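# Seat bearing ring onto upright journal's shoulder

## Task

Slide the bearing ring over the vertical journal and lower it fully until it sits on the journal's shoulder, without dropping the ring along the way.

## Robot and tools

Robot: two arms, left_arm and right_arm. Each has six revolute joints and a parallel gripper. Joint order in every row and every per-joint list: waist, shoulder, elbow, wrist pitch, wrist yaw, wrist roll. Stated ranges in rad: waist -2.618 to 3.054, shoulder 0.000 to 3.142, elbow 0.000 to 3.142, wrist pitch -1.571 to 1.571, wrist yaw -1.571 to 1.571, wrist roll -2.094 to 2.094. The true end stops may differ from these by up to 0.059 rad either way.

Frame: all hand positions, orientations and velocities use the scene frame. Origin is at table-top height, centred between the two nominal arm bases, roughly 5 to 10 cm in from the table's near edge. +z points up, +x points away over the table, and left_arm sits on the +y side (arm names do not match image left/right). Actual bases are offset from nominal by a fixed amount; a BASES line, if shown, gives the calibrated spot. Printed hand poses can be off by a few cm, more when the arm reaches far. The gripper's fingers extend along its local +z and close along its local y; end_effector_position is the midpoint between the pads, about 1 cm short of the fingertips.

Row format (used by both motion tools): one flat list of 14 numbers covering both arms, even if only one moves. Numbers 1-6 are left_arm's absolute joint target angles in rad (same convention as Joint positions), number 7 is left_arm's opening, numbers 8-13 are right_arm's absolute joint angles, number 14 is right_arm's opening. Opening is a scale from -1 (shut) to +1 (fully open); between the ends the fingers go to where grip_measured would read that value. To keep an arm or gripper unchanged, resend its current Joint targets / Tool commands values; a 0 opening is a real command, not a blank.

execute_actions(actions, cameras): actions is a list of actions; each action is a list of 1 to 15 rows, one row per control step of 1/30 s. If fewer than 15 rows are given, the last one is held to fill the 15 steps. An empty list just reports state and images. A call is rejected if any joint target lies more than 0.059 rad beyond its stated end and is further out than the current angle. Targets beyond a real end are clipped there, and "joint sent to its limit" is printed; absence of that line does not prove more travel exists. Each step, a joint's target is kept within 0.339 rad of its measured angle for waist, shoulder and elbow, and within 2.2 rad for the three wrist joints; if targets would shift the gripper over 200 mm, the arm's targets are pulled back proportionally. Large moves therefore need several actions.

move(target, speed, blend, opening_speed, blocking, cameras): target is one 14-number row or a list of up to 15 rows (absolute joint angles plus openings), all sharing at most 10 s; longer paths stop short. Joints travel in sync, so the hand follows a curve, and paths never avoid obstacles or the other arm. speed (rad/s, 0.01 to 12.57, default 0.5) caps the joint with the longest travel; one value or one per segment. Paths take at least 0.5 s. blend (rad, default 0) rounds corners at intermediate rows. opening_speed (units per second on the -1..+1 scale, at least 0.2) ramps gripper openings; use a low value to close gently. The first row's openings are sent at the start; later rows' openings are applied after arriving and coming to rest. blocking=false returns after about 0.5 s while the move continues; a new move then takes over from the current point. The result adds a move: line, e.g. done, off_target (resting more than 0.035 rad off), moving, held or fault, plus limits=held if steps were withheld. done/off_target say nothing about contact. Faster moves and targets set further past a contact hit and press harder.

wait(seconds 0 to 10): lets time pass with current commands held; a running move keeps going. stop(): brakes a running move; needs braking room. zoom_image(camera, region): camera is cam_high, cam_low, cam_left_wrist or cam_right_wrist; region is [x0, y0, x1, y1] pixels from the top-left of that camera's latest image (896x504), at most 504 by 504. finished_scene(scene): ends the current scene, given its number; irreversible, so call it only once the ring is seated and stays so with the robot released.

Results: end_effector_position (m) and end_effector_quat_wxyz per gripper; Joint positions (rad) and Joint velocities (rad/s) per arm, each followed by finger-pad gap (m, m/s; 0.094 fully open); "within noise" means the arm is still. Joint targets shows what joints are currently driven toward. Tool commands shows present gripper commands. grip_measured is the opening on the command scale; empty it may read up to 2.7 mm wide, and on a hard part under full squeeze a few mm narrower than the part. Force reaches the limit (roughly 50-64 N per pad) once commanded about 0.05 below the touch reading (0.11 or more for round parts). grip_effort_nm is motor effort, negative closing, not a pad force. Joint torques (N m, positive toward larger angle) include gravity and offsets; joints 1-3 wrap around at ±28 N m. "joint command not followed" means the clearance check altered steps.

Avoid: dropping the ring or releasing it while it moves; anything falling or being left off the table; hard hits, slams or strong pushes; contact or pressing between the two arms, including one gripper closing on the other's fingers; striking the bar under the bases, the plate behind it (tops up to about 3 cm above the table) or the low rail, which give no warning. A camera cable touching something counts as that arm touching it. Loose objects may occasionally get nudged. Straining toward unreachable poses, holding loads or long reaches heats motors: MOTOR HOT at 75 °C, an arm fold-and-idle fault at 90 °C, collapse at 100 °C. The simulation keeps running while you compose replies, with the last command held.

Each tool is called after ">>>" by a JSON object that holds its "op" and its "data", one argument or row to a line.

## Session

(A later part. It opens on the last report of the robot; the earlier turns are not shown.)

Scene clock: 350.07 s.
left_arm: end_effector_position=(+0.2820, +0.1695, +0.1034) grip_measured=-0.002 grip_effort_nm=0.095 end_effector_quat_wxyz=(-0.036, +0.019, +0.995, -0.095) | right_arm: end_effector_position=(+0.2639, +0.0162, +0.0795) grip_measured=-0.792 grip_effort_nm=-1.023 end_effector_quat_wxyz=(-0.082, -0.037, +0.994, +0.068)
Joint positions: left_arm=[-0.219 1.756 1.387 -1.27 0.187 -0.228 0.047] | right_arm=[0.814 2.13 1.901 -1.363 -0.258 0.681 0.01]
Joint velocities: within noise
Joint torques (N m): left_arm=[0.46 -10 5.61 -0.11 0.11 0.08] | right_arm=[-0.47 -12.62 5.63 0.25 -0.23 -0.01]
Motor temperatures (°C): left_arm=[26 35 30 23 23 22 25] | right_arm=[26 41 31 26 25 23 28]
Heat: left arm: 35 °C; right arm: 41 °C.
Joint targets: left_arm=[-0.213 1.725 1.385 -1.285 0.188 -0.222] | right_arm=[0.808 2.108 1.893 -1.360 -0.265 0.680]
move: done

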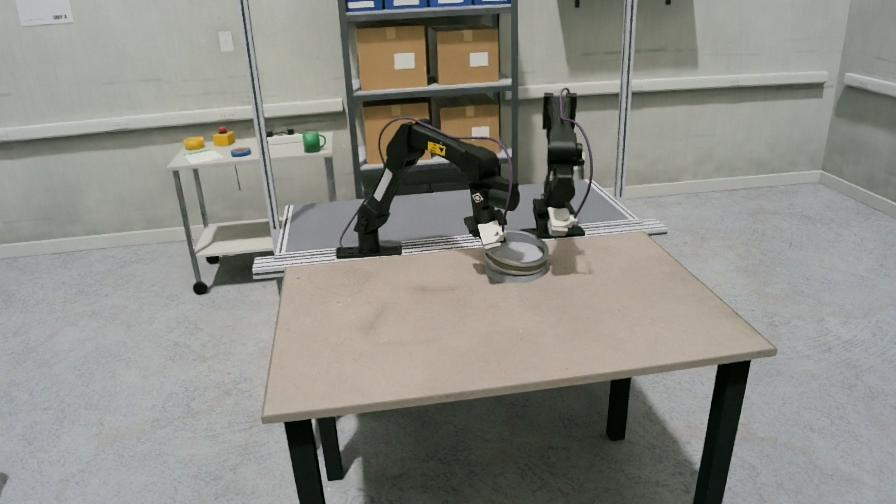

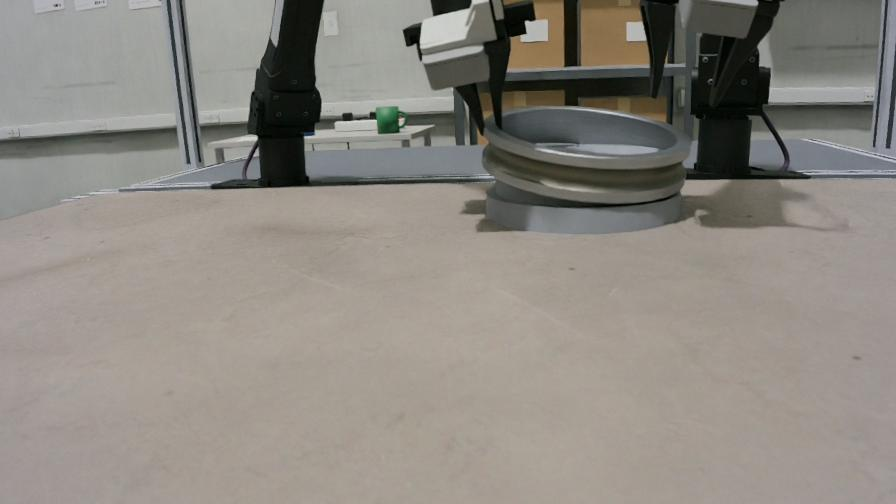

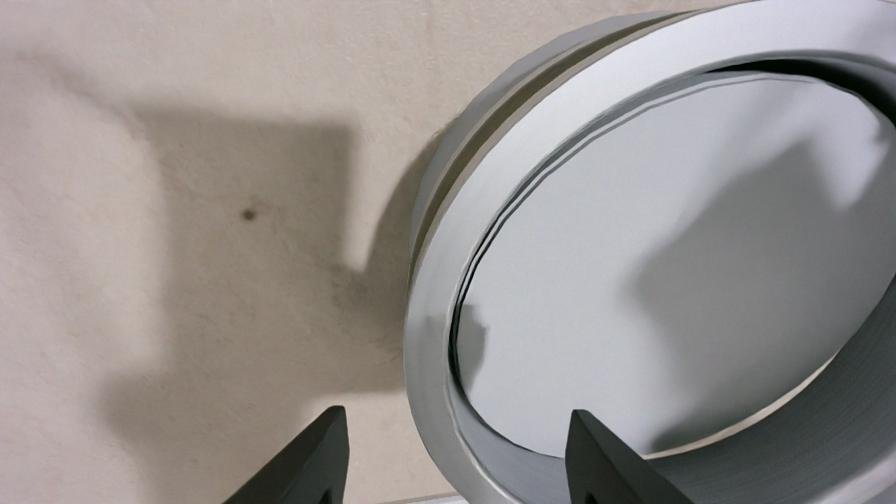

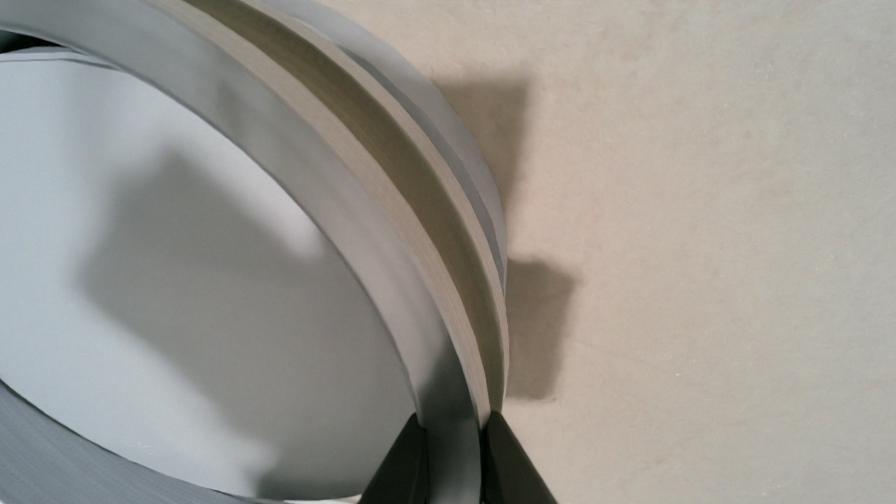

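>>> {"op": "move", "data": {
  "target": [-0.20,1.785,1.282,-1.137,0.188,-0.208,0.0,0.808,2.108,1.893,-1.36,-0.265,0.68,-0.97],
  "speed": 0.08
}}

>>> {"op": "zoom_image", "data": {
  "camera": "cam_low",
  "region": [440, 60, 720, 250]
}}

Scene clock: 363.37 s.
left_arm: end_effector_position=(+0.2874, +0.1716, +0.0799) grip_measured=-0.002 grip_effort_nm=0.095 end_effector_quat_wxyz=(-0.021, +0.021, +0.995, -0.099) | right_arm: end_effector_position=(+0.2639, +0.0162, +0.0795) grip_measured=-0.792 grip_effort_nm=-1.023 end_effector_quat_wxyz=(-0.082, -0.037, +0.994, +0.068)
Joint positions: left_arm=[-0.206 1.756 1.293 -1.146 0.187 -0.214 0.047] | right_arm=[0.814 2.13 1.901 -1.363 -0.258 0.681 0.01]
Joint velocities: within noise
Joint torques (N m): left_arm=[0.58 -5.14 4.92 0.19 0.1 0.09] | right_arm=[-0.5 -12.63 5.61 0.24 -0.24 -0.02]
Motor temperatures (°C): left_arm=[26 35 30 23 23 22 25] | right_arm=[26 41 31 26 25 23 28]
Heat: left arm: 35 °C; right arm: 41 °C.
Joint targets: left_arm=[-0.200 1.785 1.282 -1.137 0.188 -0.208] | right_arm=[0.808 2.108 1.893 -1.360 -0.265 0.680]
move: done

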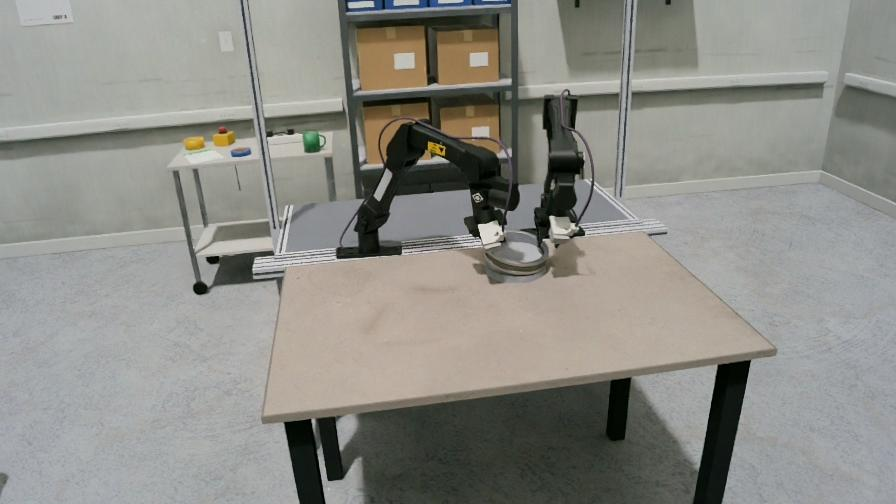

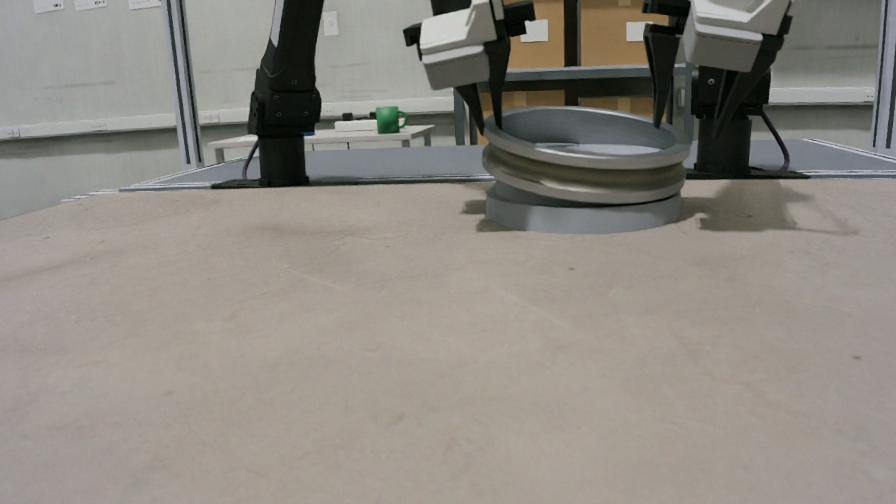

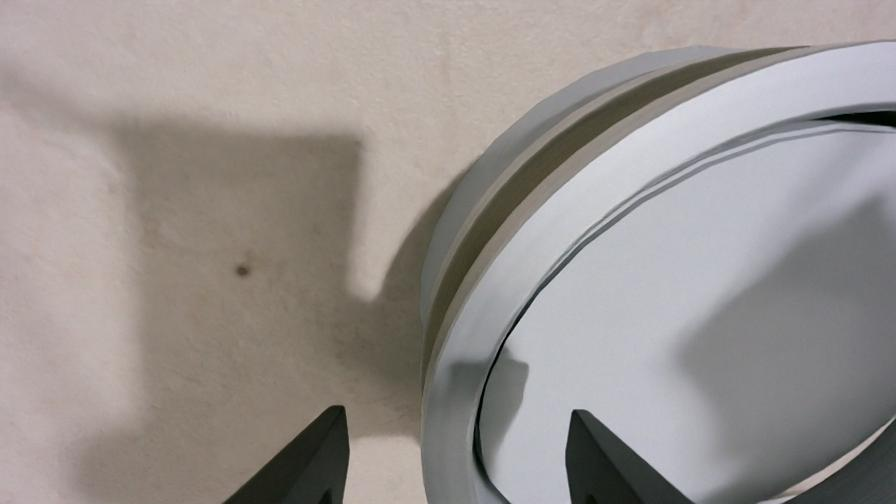

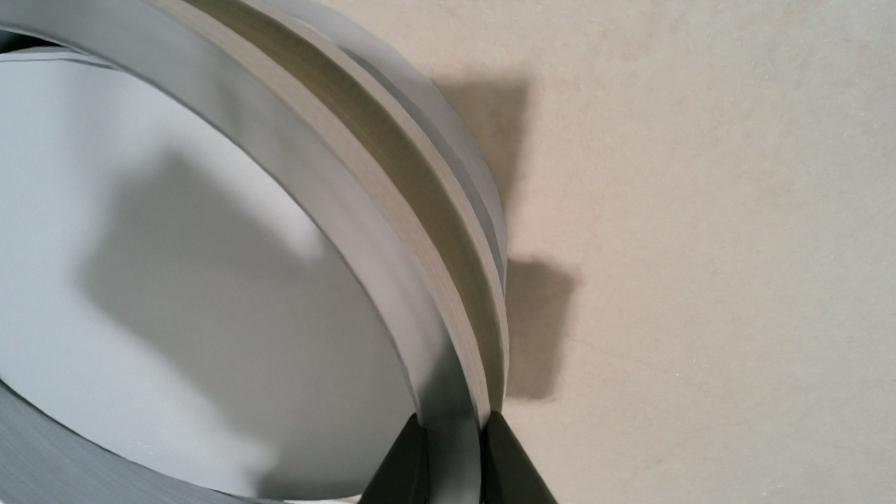

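Scaled by 1.800 from the camera's 896x504 image, which has a finer 1280x720 frame.

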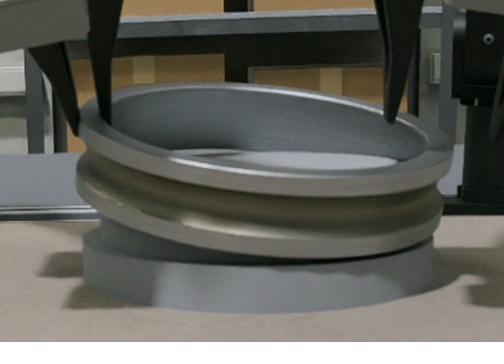

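>>> {"op": "move", "data": {
  "target": [-0.20,1.785,1.229,-1.084,0.188,-0.208,0.0,0.808,2.108,1.893,-1.36,-0.265,0.68,-0.97],
  "speed": 0.06
}}

>>> {"op": "zoom_image", "data": {
  "camera": "cam_low",
  "region": [440, 60, 720, 250]
}}

Scene clock: 375.37 s.
left_arm: end_effector_position=(+0.2845, +0.1721, +0.0667) grip_measured=-0.002 grip_effort_nm=0.090 end_effector_quat_wxyz=(-0.021, +0.021, +0.995, -0.099) | right_arm: end_effector_position=(+0.2639, +0.0162, +0.0795) grip_measured=-0.792 grip_effort_nm=-1.023 end_effector_quat_wxyz=(-0.082, -0.037, +0.994, +0.068)
Joint positions: left_arm=[-0.206 1.756 1.24 -1.093 0.187 -0.214 0.047] | right_arm=[0.814 2.13 1.901 -1.363 -0.258 0.681 0.01]
Joint velocities: within noise
Joint torques (N m): left_arm=[0.54 -5.04 4.81 0.2 0.11 0.06] | right_arm=[-0.53 -12.63 5.57 0.25 -0.23 0]
Motor temperatures (°C): left_arm=[26 33 30 23 23 22 25] | right_arm=[26 41 31 26 25 23 28]
Heat: left arm: 33 °C; right arm: 41 °C.
Joint targets: left_arm=[-0.200 1.785 1.229 -1.084 0.188 -0.208] | right_arm=[0.808 2.108 1.893 -1.360 -0.265 0.680]
move: done

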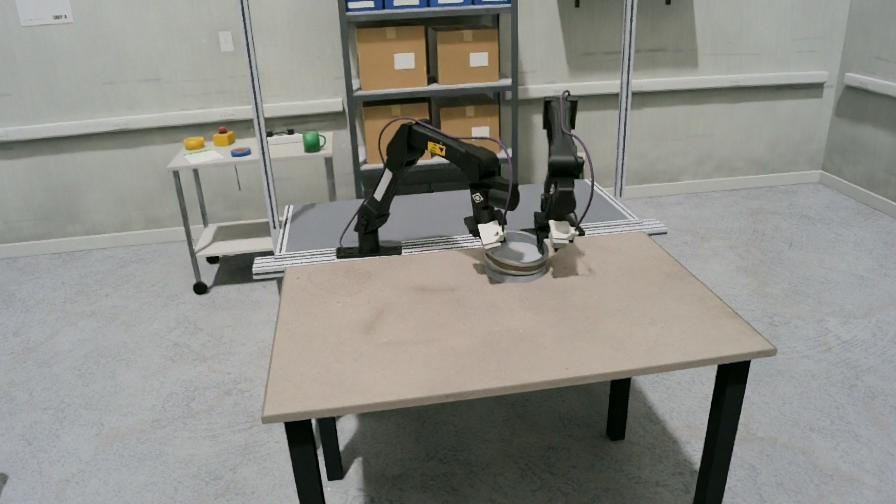

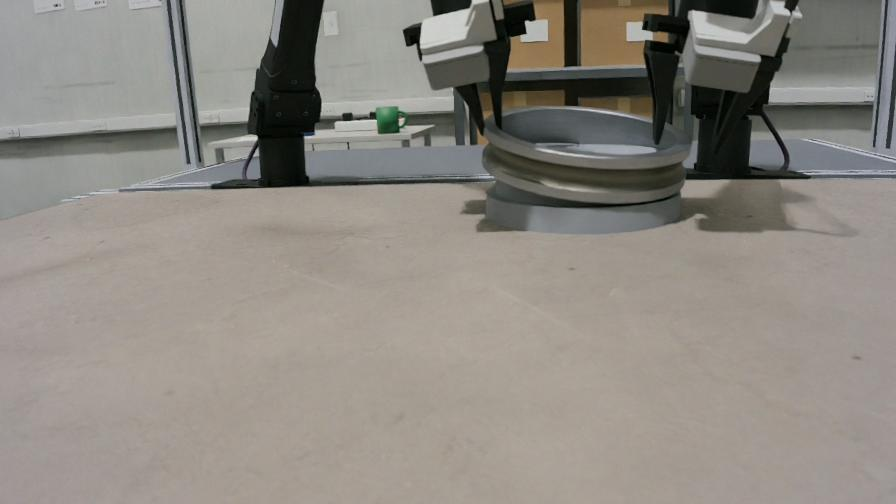

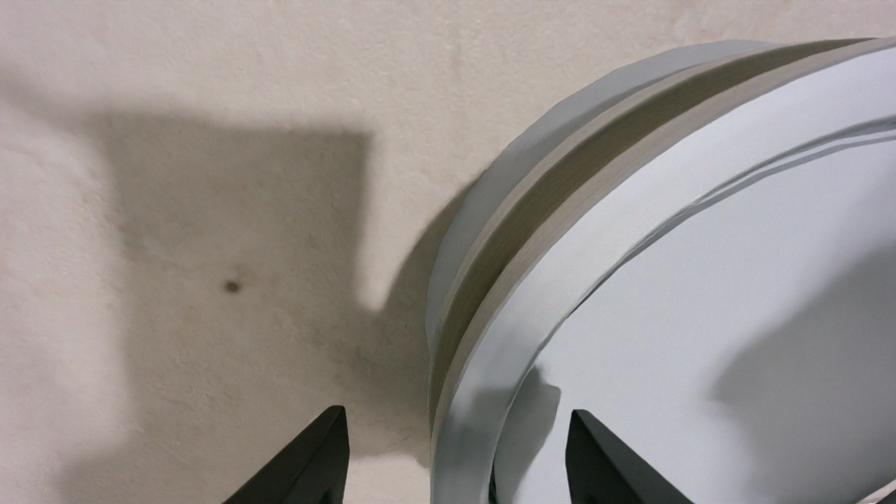

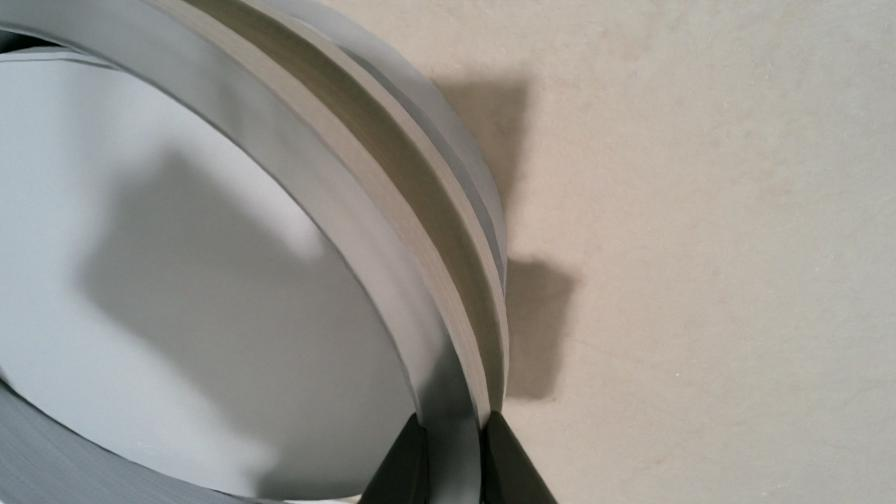

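Scaled by 1.800 from the camera's 896x504 image, which has a finer 1280x720 frame.

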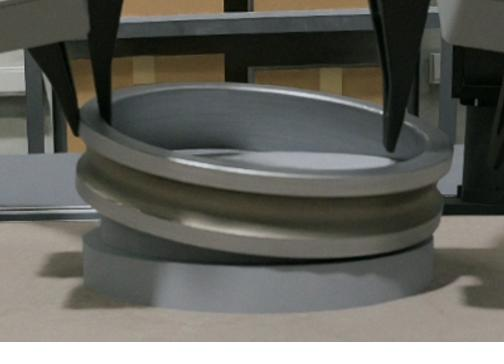

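>>> {"op": "move", "data": {
  "target": [
    [-0.216,1.785,1.207,-1.062,0.188,-0.222,0.0,0.808,2.108,1.893,-1.36,-0.265,0.68,-0.97],
    [-0.216,1.785,1.207,-1.062,0.188,-0.222,-0.97,0.808,2.108,1.893,-1.36,-0.265,0.68,-0.97]
  ],
  "speed": 0.06,
  "opening_speed": 0.3
}}

>>> {"op": "zoom_image", "data": {
  "camera": "cam_low",
  "region": [440, 60, 720, 250]
}}

Scene clock: 387.30 s.
left_arm: end_effector_position=(+0.2834, +0.1711, +0.0615) grip_measured=-0.750 grip_effort_nm=-1.018 end_effector_quat_wxyz=(-0.019, +0.037, +0.994, -0.101) | right_arm: end_effector_position=(+0.2639, +0.0162, +0.0795) grip_measured=-0.792 grip_effort_nm=-1.023 end_effector_quat_wxyz=(-0.082, -0.037, +0.994, +0.068)
Joint positions: left_arm=[-0.209 1.756 1.218 -1.069 0.19 -0.184 0.012] | right_arm=[0.814 2.13 1.901 -1.363 -0.258 0.681 0.01]
Joint velocities: within noise
Joint torques (N m): left_arm=[-0.58 -4.83 4.83 0.17 0.08 -0.4] | right_arm=[-0.51 -12.67 5.61 0.26 -0.22 -0.01]
Motor temperatures (°C): left_arm=[26 33 30 23 23 22 25] | right_arm=[26 41 31 26 25 23 28]
Heat: left arm: 33 °C; right arm: 41 °C.
Joint targets: left_arm=[-0.216 1.785 1.207 -1.062 0.188 -0.222] | right_arm=[0.808 2.108 1.893 -1.360 -0.265 0.680]
move: off_target (left_arm); left_arm: the wrist roll is farthest, 0.038 rad from its target

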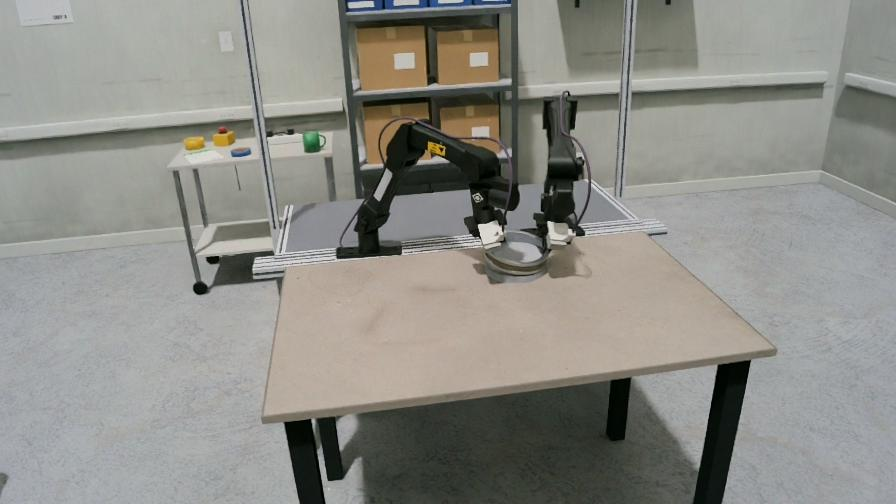

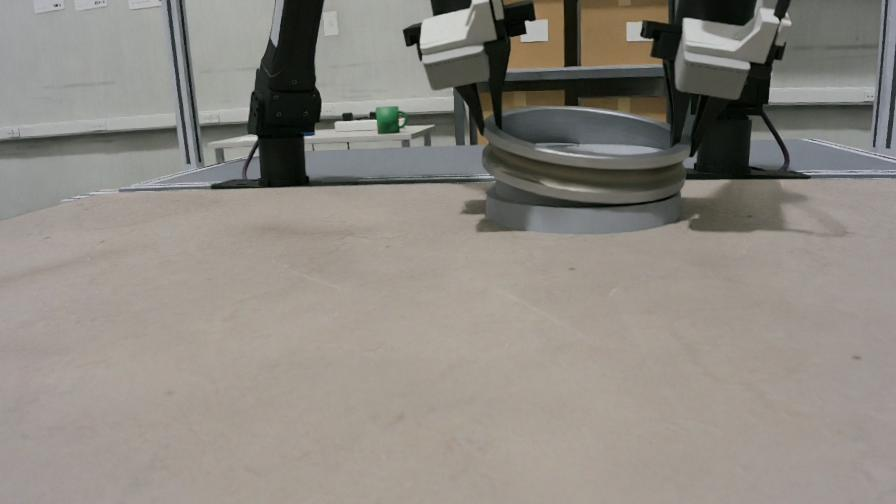

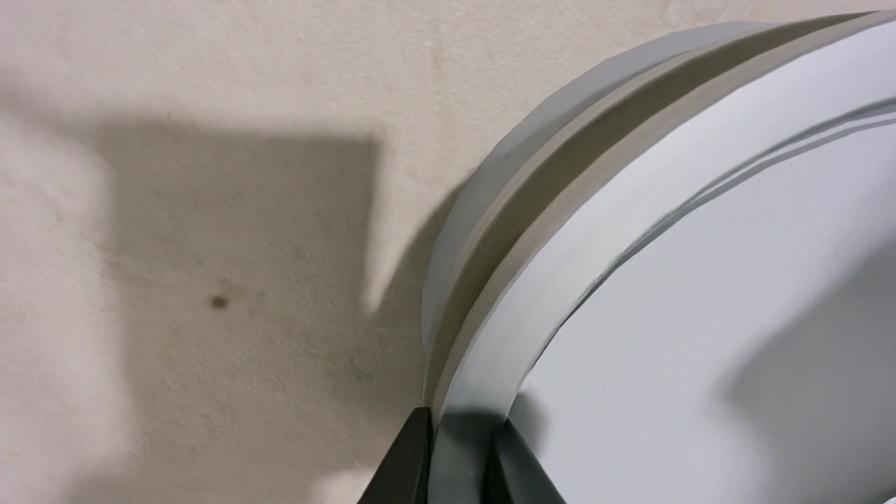

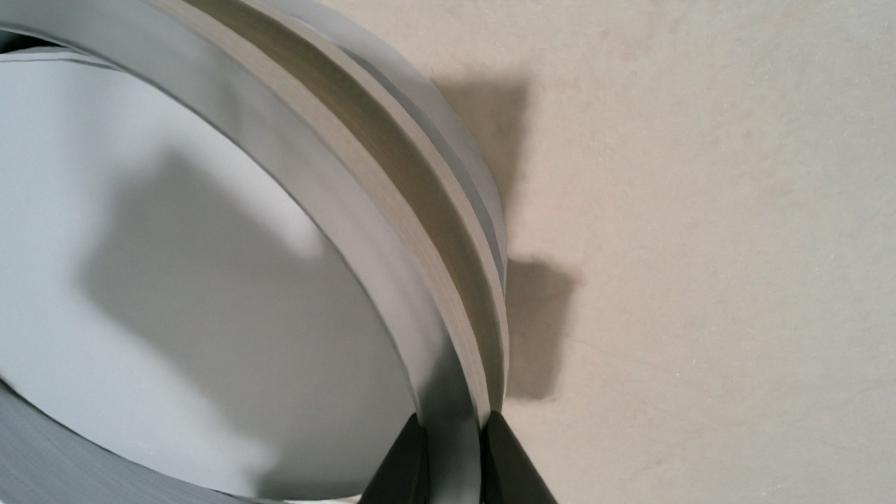

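Scaled by 1.800 from the camera's 896x504 image, which has a finer 1280x720 frame.

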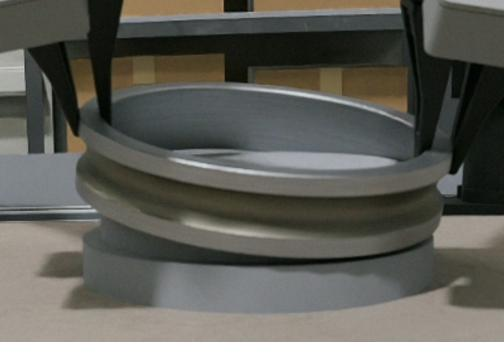

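>>> {"op": "move", "data": {
  "target": [
    [-0.212,1.785,1.21,-1.064,0.188,-0.19,-0.97,0.812,2.112,1.893,-1.36,-0.26,0.68,-0.4],
    [-0.212,1.785,1.21,-1.064,0.188,-0.19,-0.97,0.812,2.112,1.85,-1.315,-0.26,0.68,-0.4]
  ],
  "speed": 0.06,
  "opening_speed": 0.3
}}

>>> {"op": "zoom_image", "data": {
  "camera": "cam_low",
  "region": [440, 60, 720, 250]
}}

Scene clock: 406.53 s.
left_arm: end_effector_position=(+0.2834, +0.1711, +0.0615) grip_measured=-0.752 grip_effort_nm=-1.023 end_effector_quat_wxyz=(-0.018, +0.047, +0.994, -0.101) | right_arm: end_effector_position=(+0.2637, +0.0153, +0.0688) grip_measured=-0.402 grip_effort_nm=0.090 end_effector_quat_wxyz=(-0.083, -0.037, +0.994, +0.067)
Joint positions: left_arm=[-0.209 1.756 1.218 -1.069 0.19 -0.163 0.012] | right_arm=[0.814 2.13 1.858 -1.323 -0.258 0.681 0.028]
Joint velocities: within noise
Joint torques (N m): left_arm=[-0.36 -4.98 5.03 0.16 0.09 -0.25] | right_arm=[-0.16 -12.3 5.6 0.27 -0.16 -0.01]
Motor temperatures (°C): left_arm=[26 32 30 23 23 23 26] | right_arm=[26 42 31 26 25 23 28]
Heat: left arm: 32 °C; right arm: 42 °C.
Joint targets: left_arm=[-0.212 1.785 1.210 -1.064 0.188 -0.190] | right_arm=[0.812 2.112 1.850 -1.315 -0.260 0.680]
move: done

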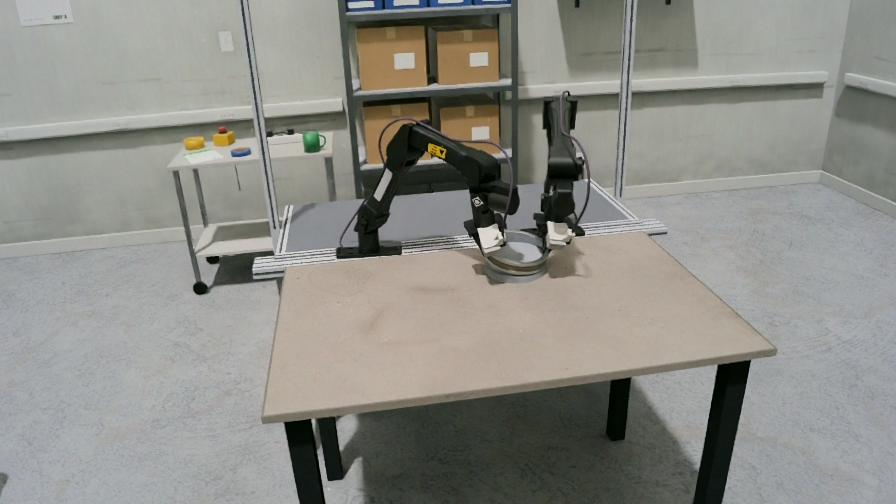

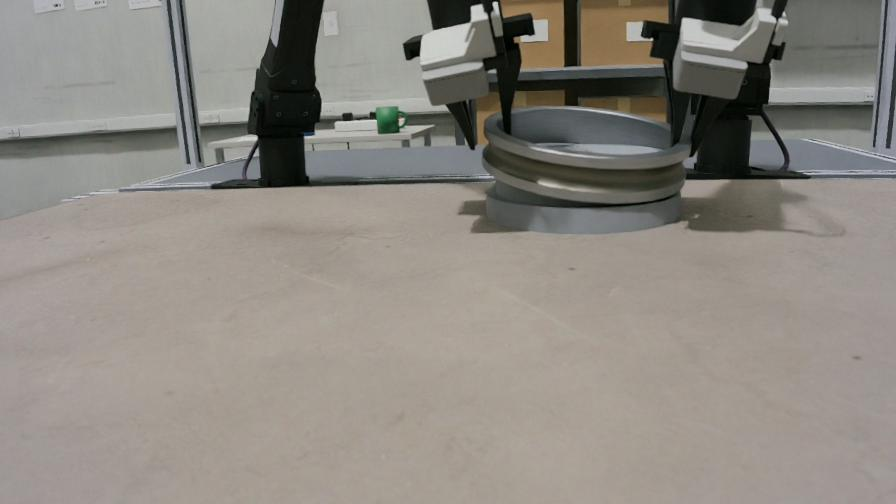

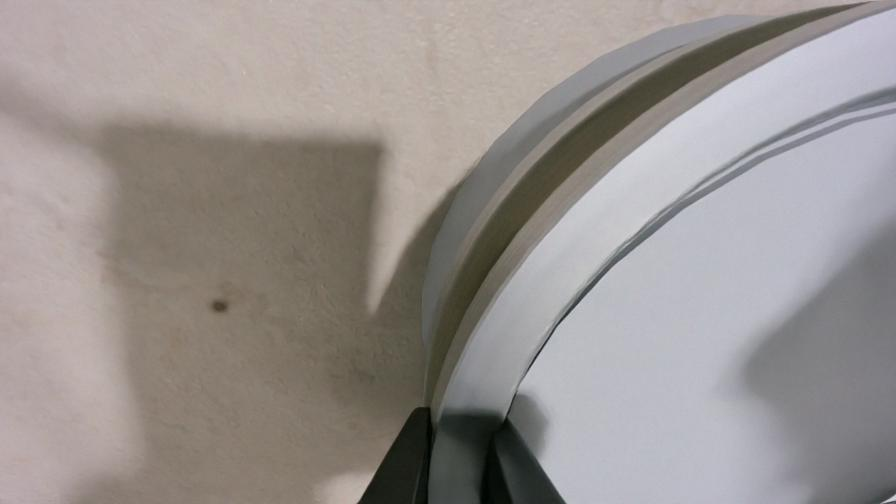

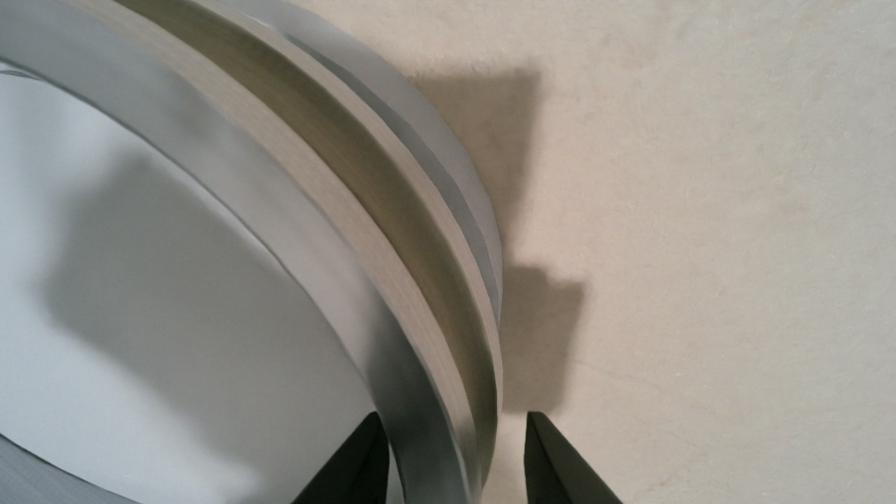

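Scaled by 1.800 from the camera's 896x504 image, which has a finer 1280x720 frame.

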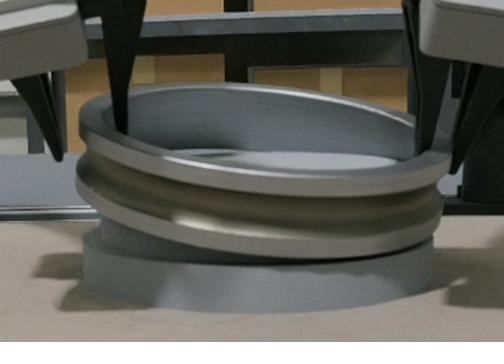

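>>> {"op": "move", "data": {
  "target": [
    [-0.212,1.785,1.21,-1.064,0.188,-0.17,-0.97,0.832,2.112,1.85,-1.315,-0.26,0.68,-0.4],
    [-0.212,1.785,1.21,-1.064,0.188,-0.17,-0.97,0.832,2.112,1.85,-1.315,-0.26,0.68,-0.97]
  ],
  "speed": 0.06,
  "opening_speed": 0.3
}}

>>> {"op": "zoom_image", "data": {
  "camera": "cam_low",
  "region": [440, 60, 720, 250]
}}

Scene clock: 416.23 s.
left_arm: end_effector_position=(+0.2834, +0.1711, +0.0615) grip_measured=-0.753 grip_effort_nm=-1.018 end_effector_quat_wxyz=(-0.017, +0.054, +0.993, -0.101) | right_arm: end_effector_position=(+0.2578, +0.0181, +0.0681) grip_measured=-0.772 grip_effort_nm=-1.023 end_effector_quat_wxyz=(-0.083, -0.033, +0.994, +0.059)
Joint positions: left_arm=[-0.209 1.756 1.218 -1.069 0.19 -0.151 0.012] | right_arm=[0.834 2.13 1.858 -1.329 -0.247 0.707 0.011]
Joint velocities: within noise
Joint torques (N m): left_arm=[-0.35 -5.01 4.97 0.14 0.08 -0.21] | right_arm=[-0.13 -12.25 5.5 0.33 -0.3 -0.32]
Motor temperatures (°C): left_arm=[26 32 30 23 23 23 26] | right_arm=[26 42 30 26 25 23 28]
Heat: left arm: 32 °C; right arm: 42 °C.
Joint targets: left_arm=[-0.212 1.785 1.210 -1.064 0.188 -0.170] | right_arm=[0.832 2.112 1.850 -1.315 -0.260 0.680]
move: done

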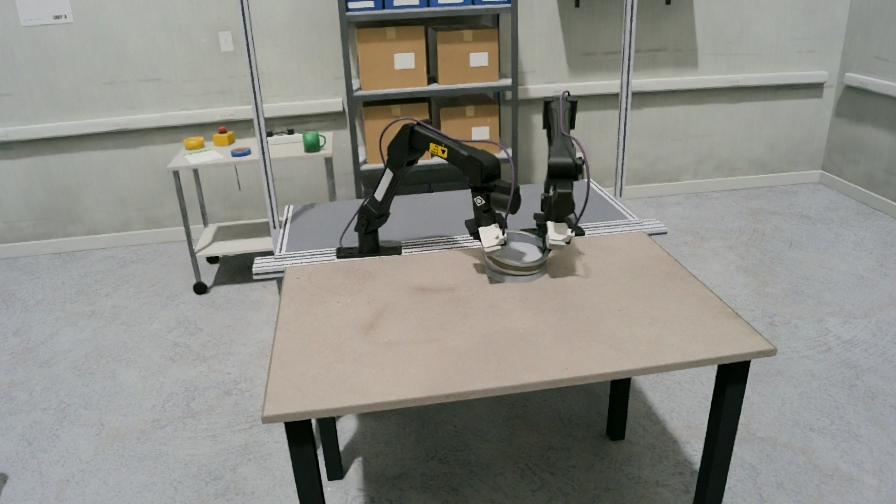

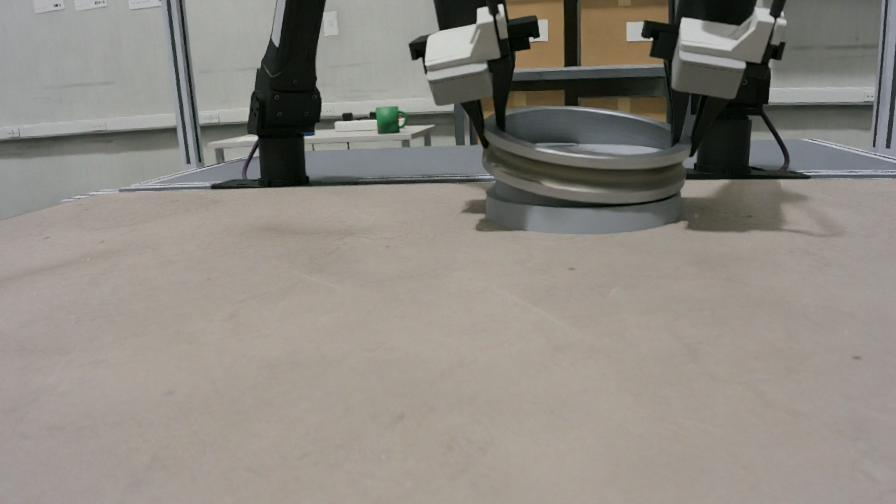

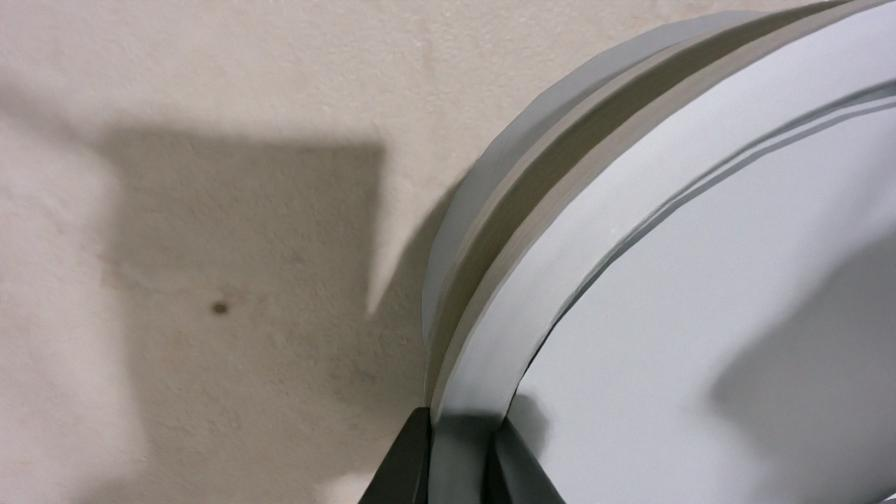

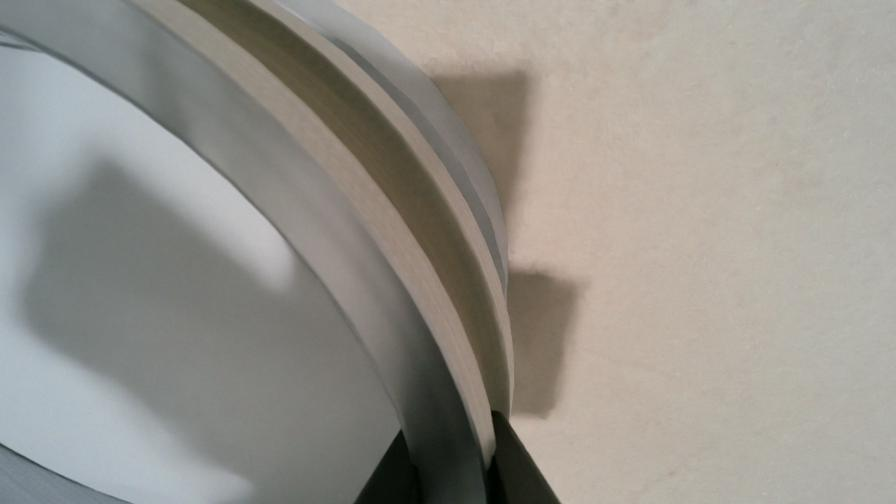

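Scaled by 1.800 from the camera's 896x504 image, which has a finer 1280x720 frame.

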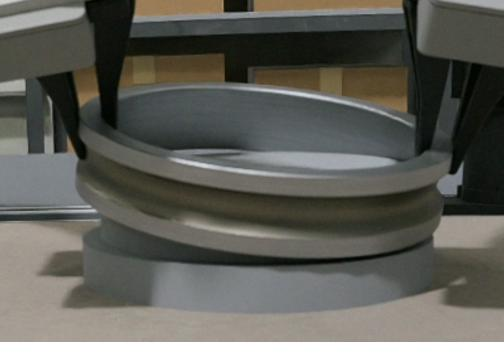

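>>> {"op": "move", "data": {
  "target": [-0.32,1.527,1.177,-1.045,0.06,-0.255,-0.97,0.868,1.851,1.627,-1.10,-0.20,0.748,-0.97],
  "speed": 0.08
}}

>>> {"op": "zoom_image", "data": {
  "camera": "cam_low",
  "region": [440, 60, 720, 250]
}}

>>> {"op": "zoom_image", "data": {
  "camera": "cam_high",
  "region": [480, 210, 560, 290]
}}

Scene clock: 453.37 s.
left_arm: end_effector_position=(+0.2728, +0.1654, +0.0945) grip_measured=-0.756 grip_effort_nm=-1.023 end_effector_quat_wxyz=(+0.057, +0.061, +0.995, -0.058) | right_arm: end_effector_position=(+0.2513, +0.0136, +0.0816) grip_measured=-0.776 grip_effort_nm=-1.023 end_effector_quat_wxyz=(-0.001, -0.041, +0.995, +0.090)
Joint positions: left_arm=[-0.313 1.583 1.17 -1.059 0.065 -0.244 0.011] | right_arm=[0.867 1.927 1.616 -1.119 -0.177 0.746 0.011]
Joint velocities: within noise
Joint torques (N m): left_arm=[-0.65 -10.81 6.61 0.48 -0.04 -0.09] | right_arm=[0.18 -15.92 7.41 0.69 -0.37 0.02]
Motor temperatures (°C): left_arm=[26 33 30 23 23 23 26] | right_arm=[26 43 30 26 25 23 28]
Heat: left arm: 33 °C; right arm: 43 °C.
Joint targets: left_arm=[-0.320 1.527 1.177 -1.045 0.060 -0.255] | right_arm=[0.868 1.851 1.627 -1.100 -0.200 0.748]
move: off_target (left_arm, right_arm); left_arm: the shoulder is farthest, 0.056 rad from its target; right_arm: the shoulder is farthest, 0.076 rad from its target

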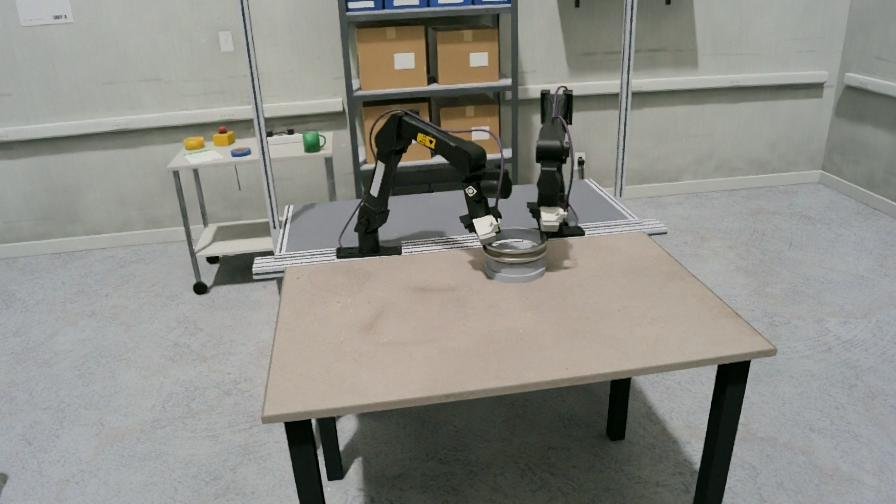

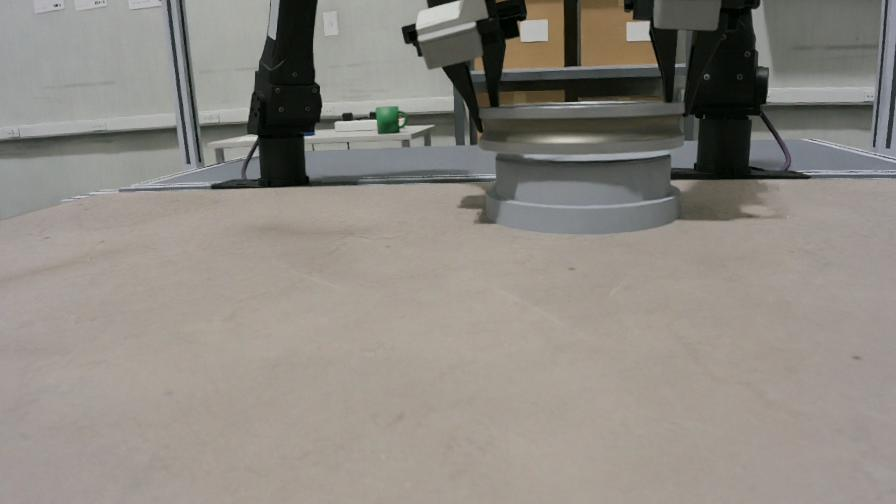

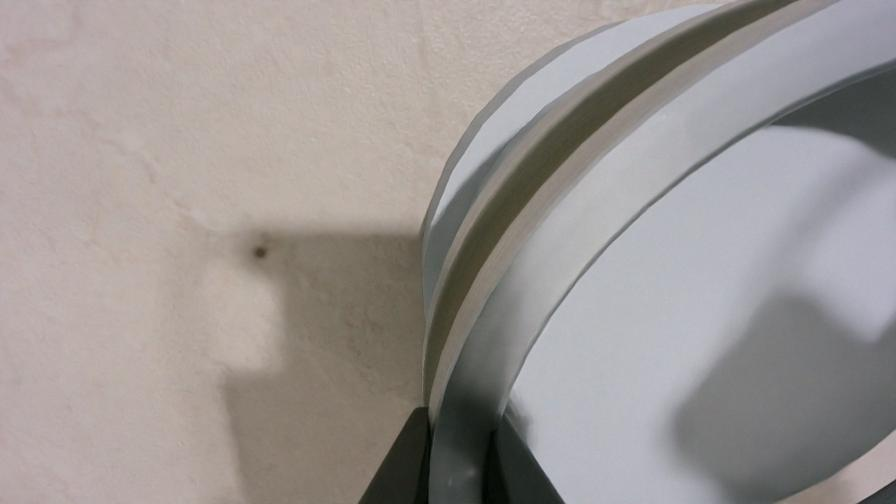

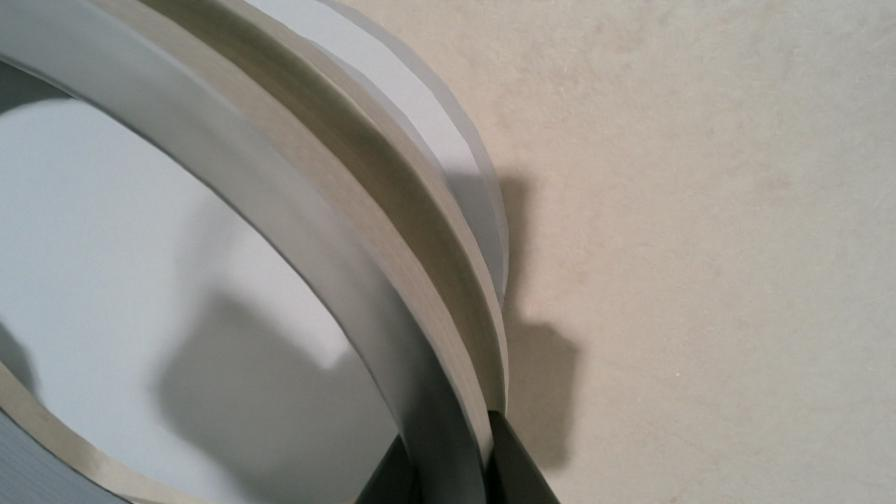

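Scaled by 1.800 from the camera's 896x504 image, which has a finer 1280x720 frame.

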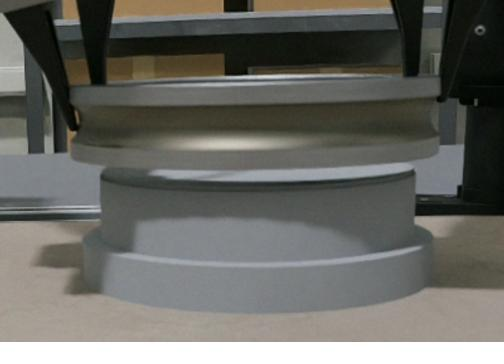

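Scaled by 6.300 from the camera's 896x504 image, which has a finer 1280x720 frame.

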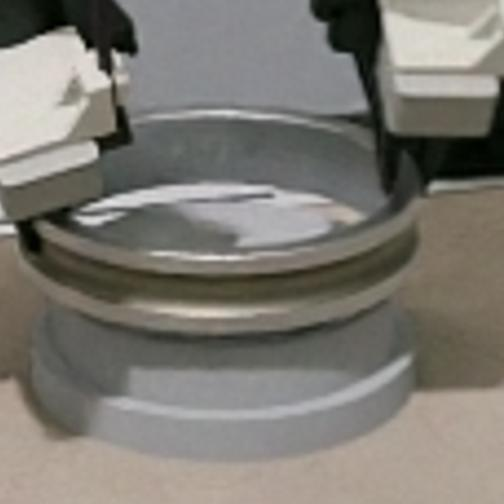

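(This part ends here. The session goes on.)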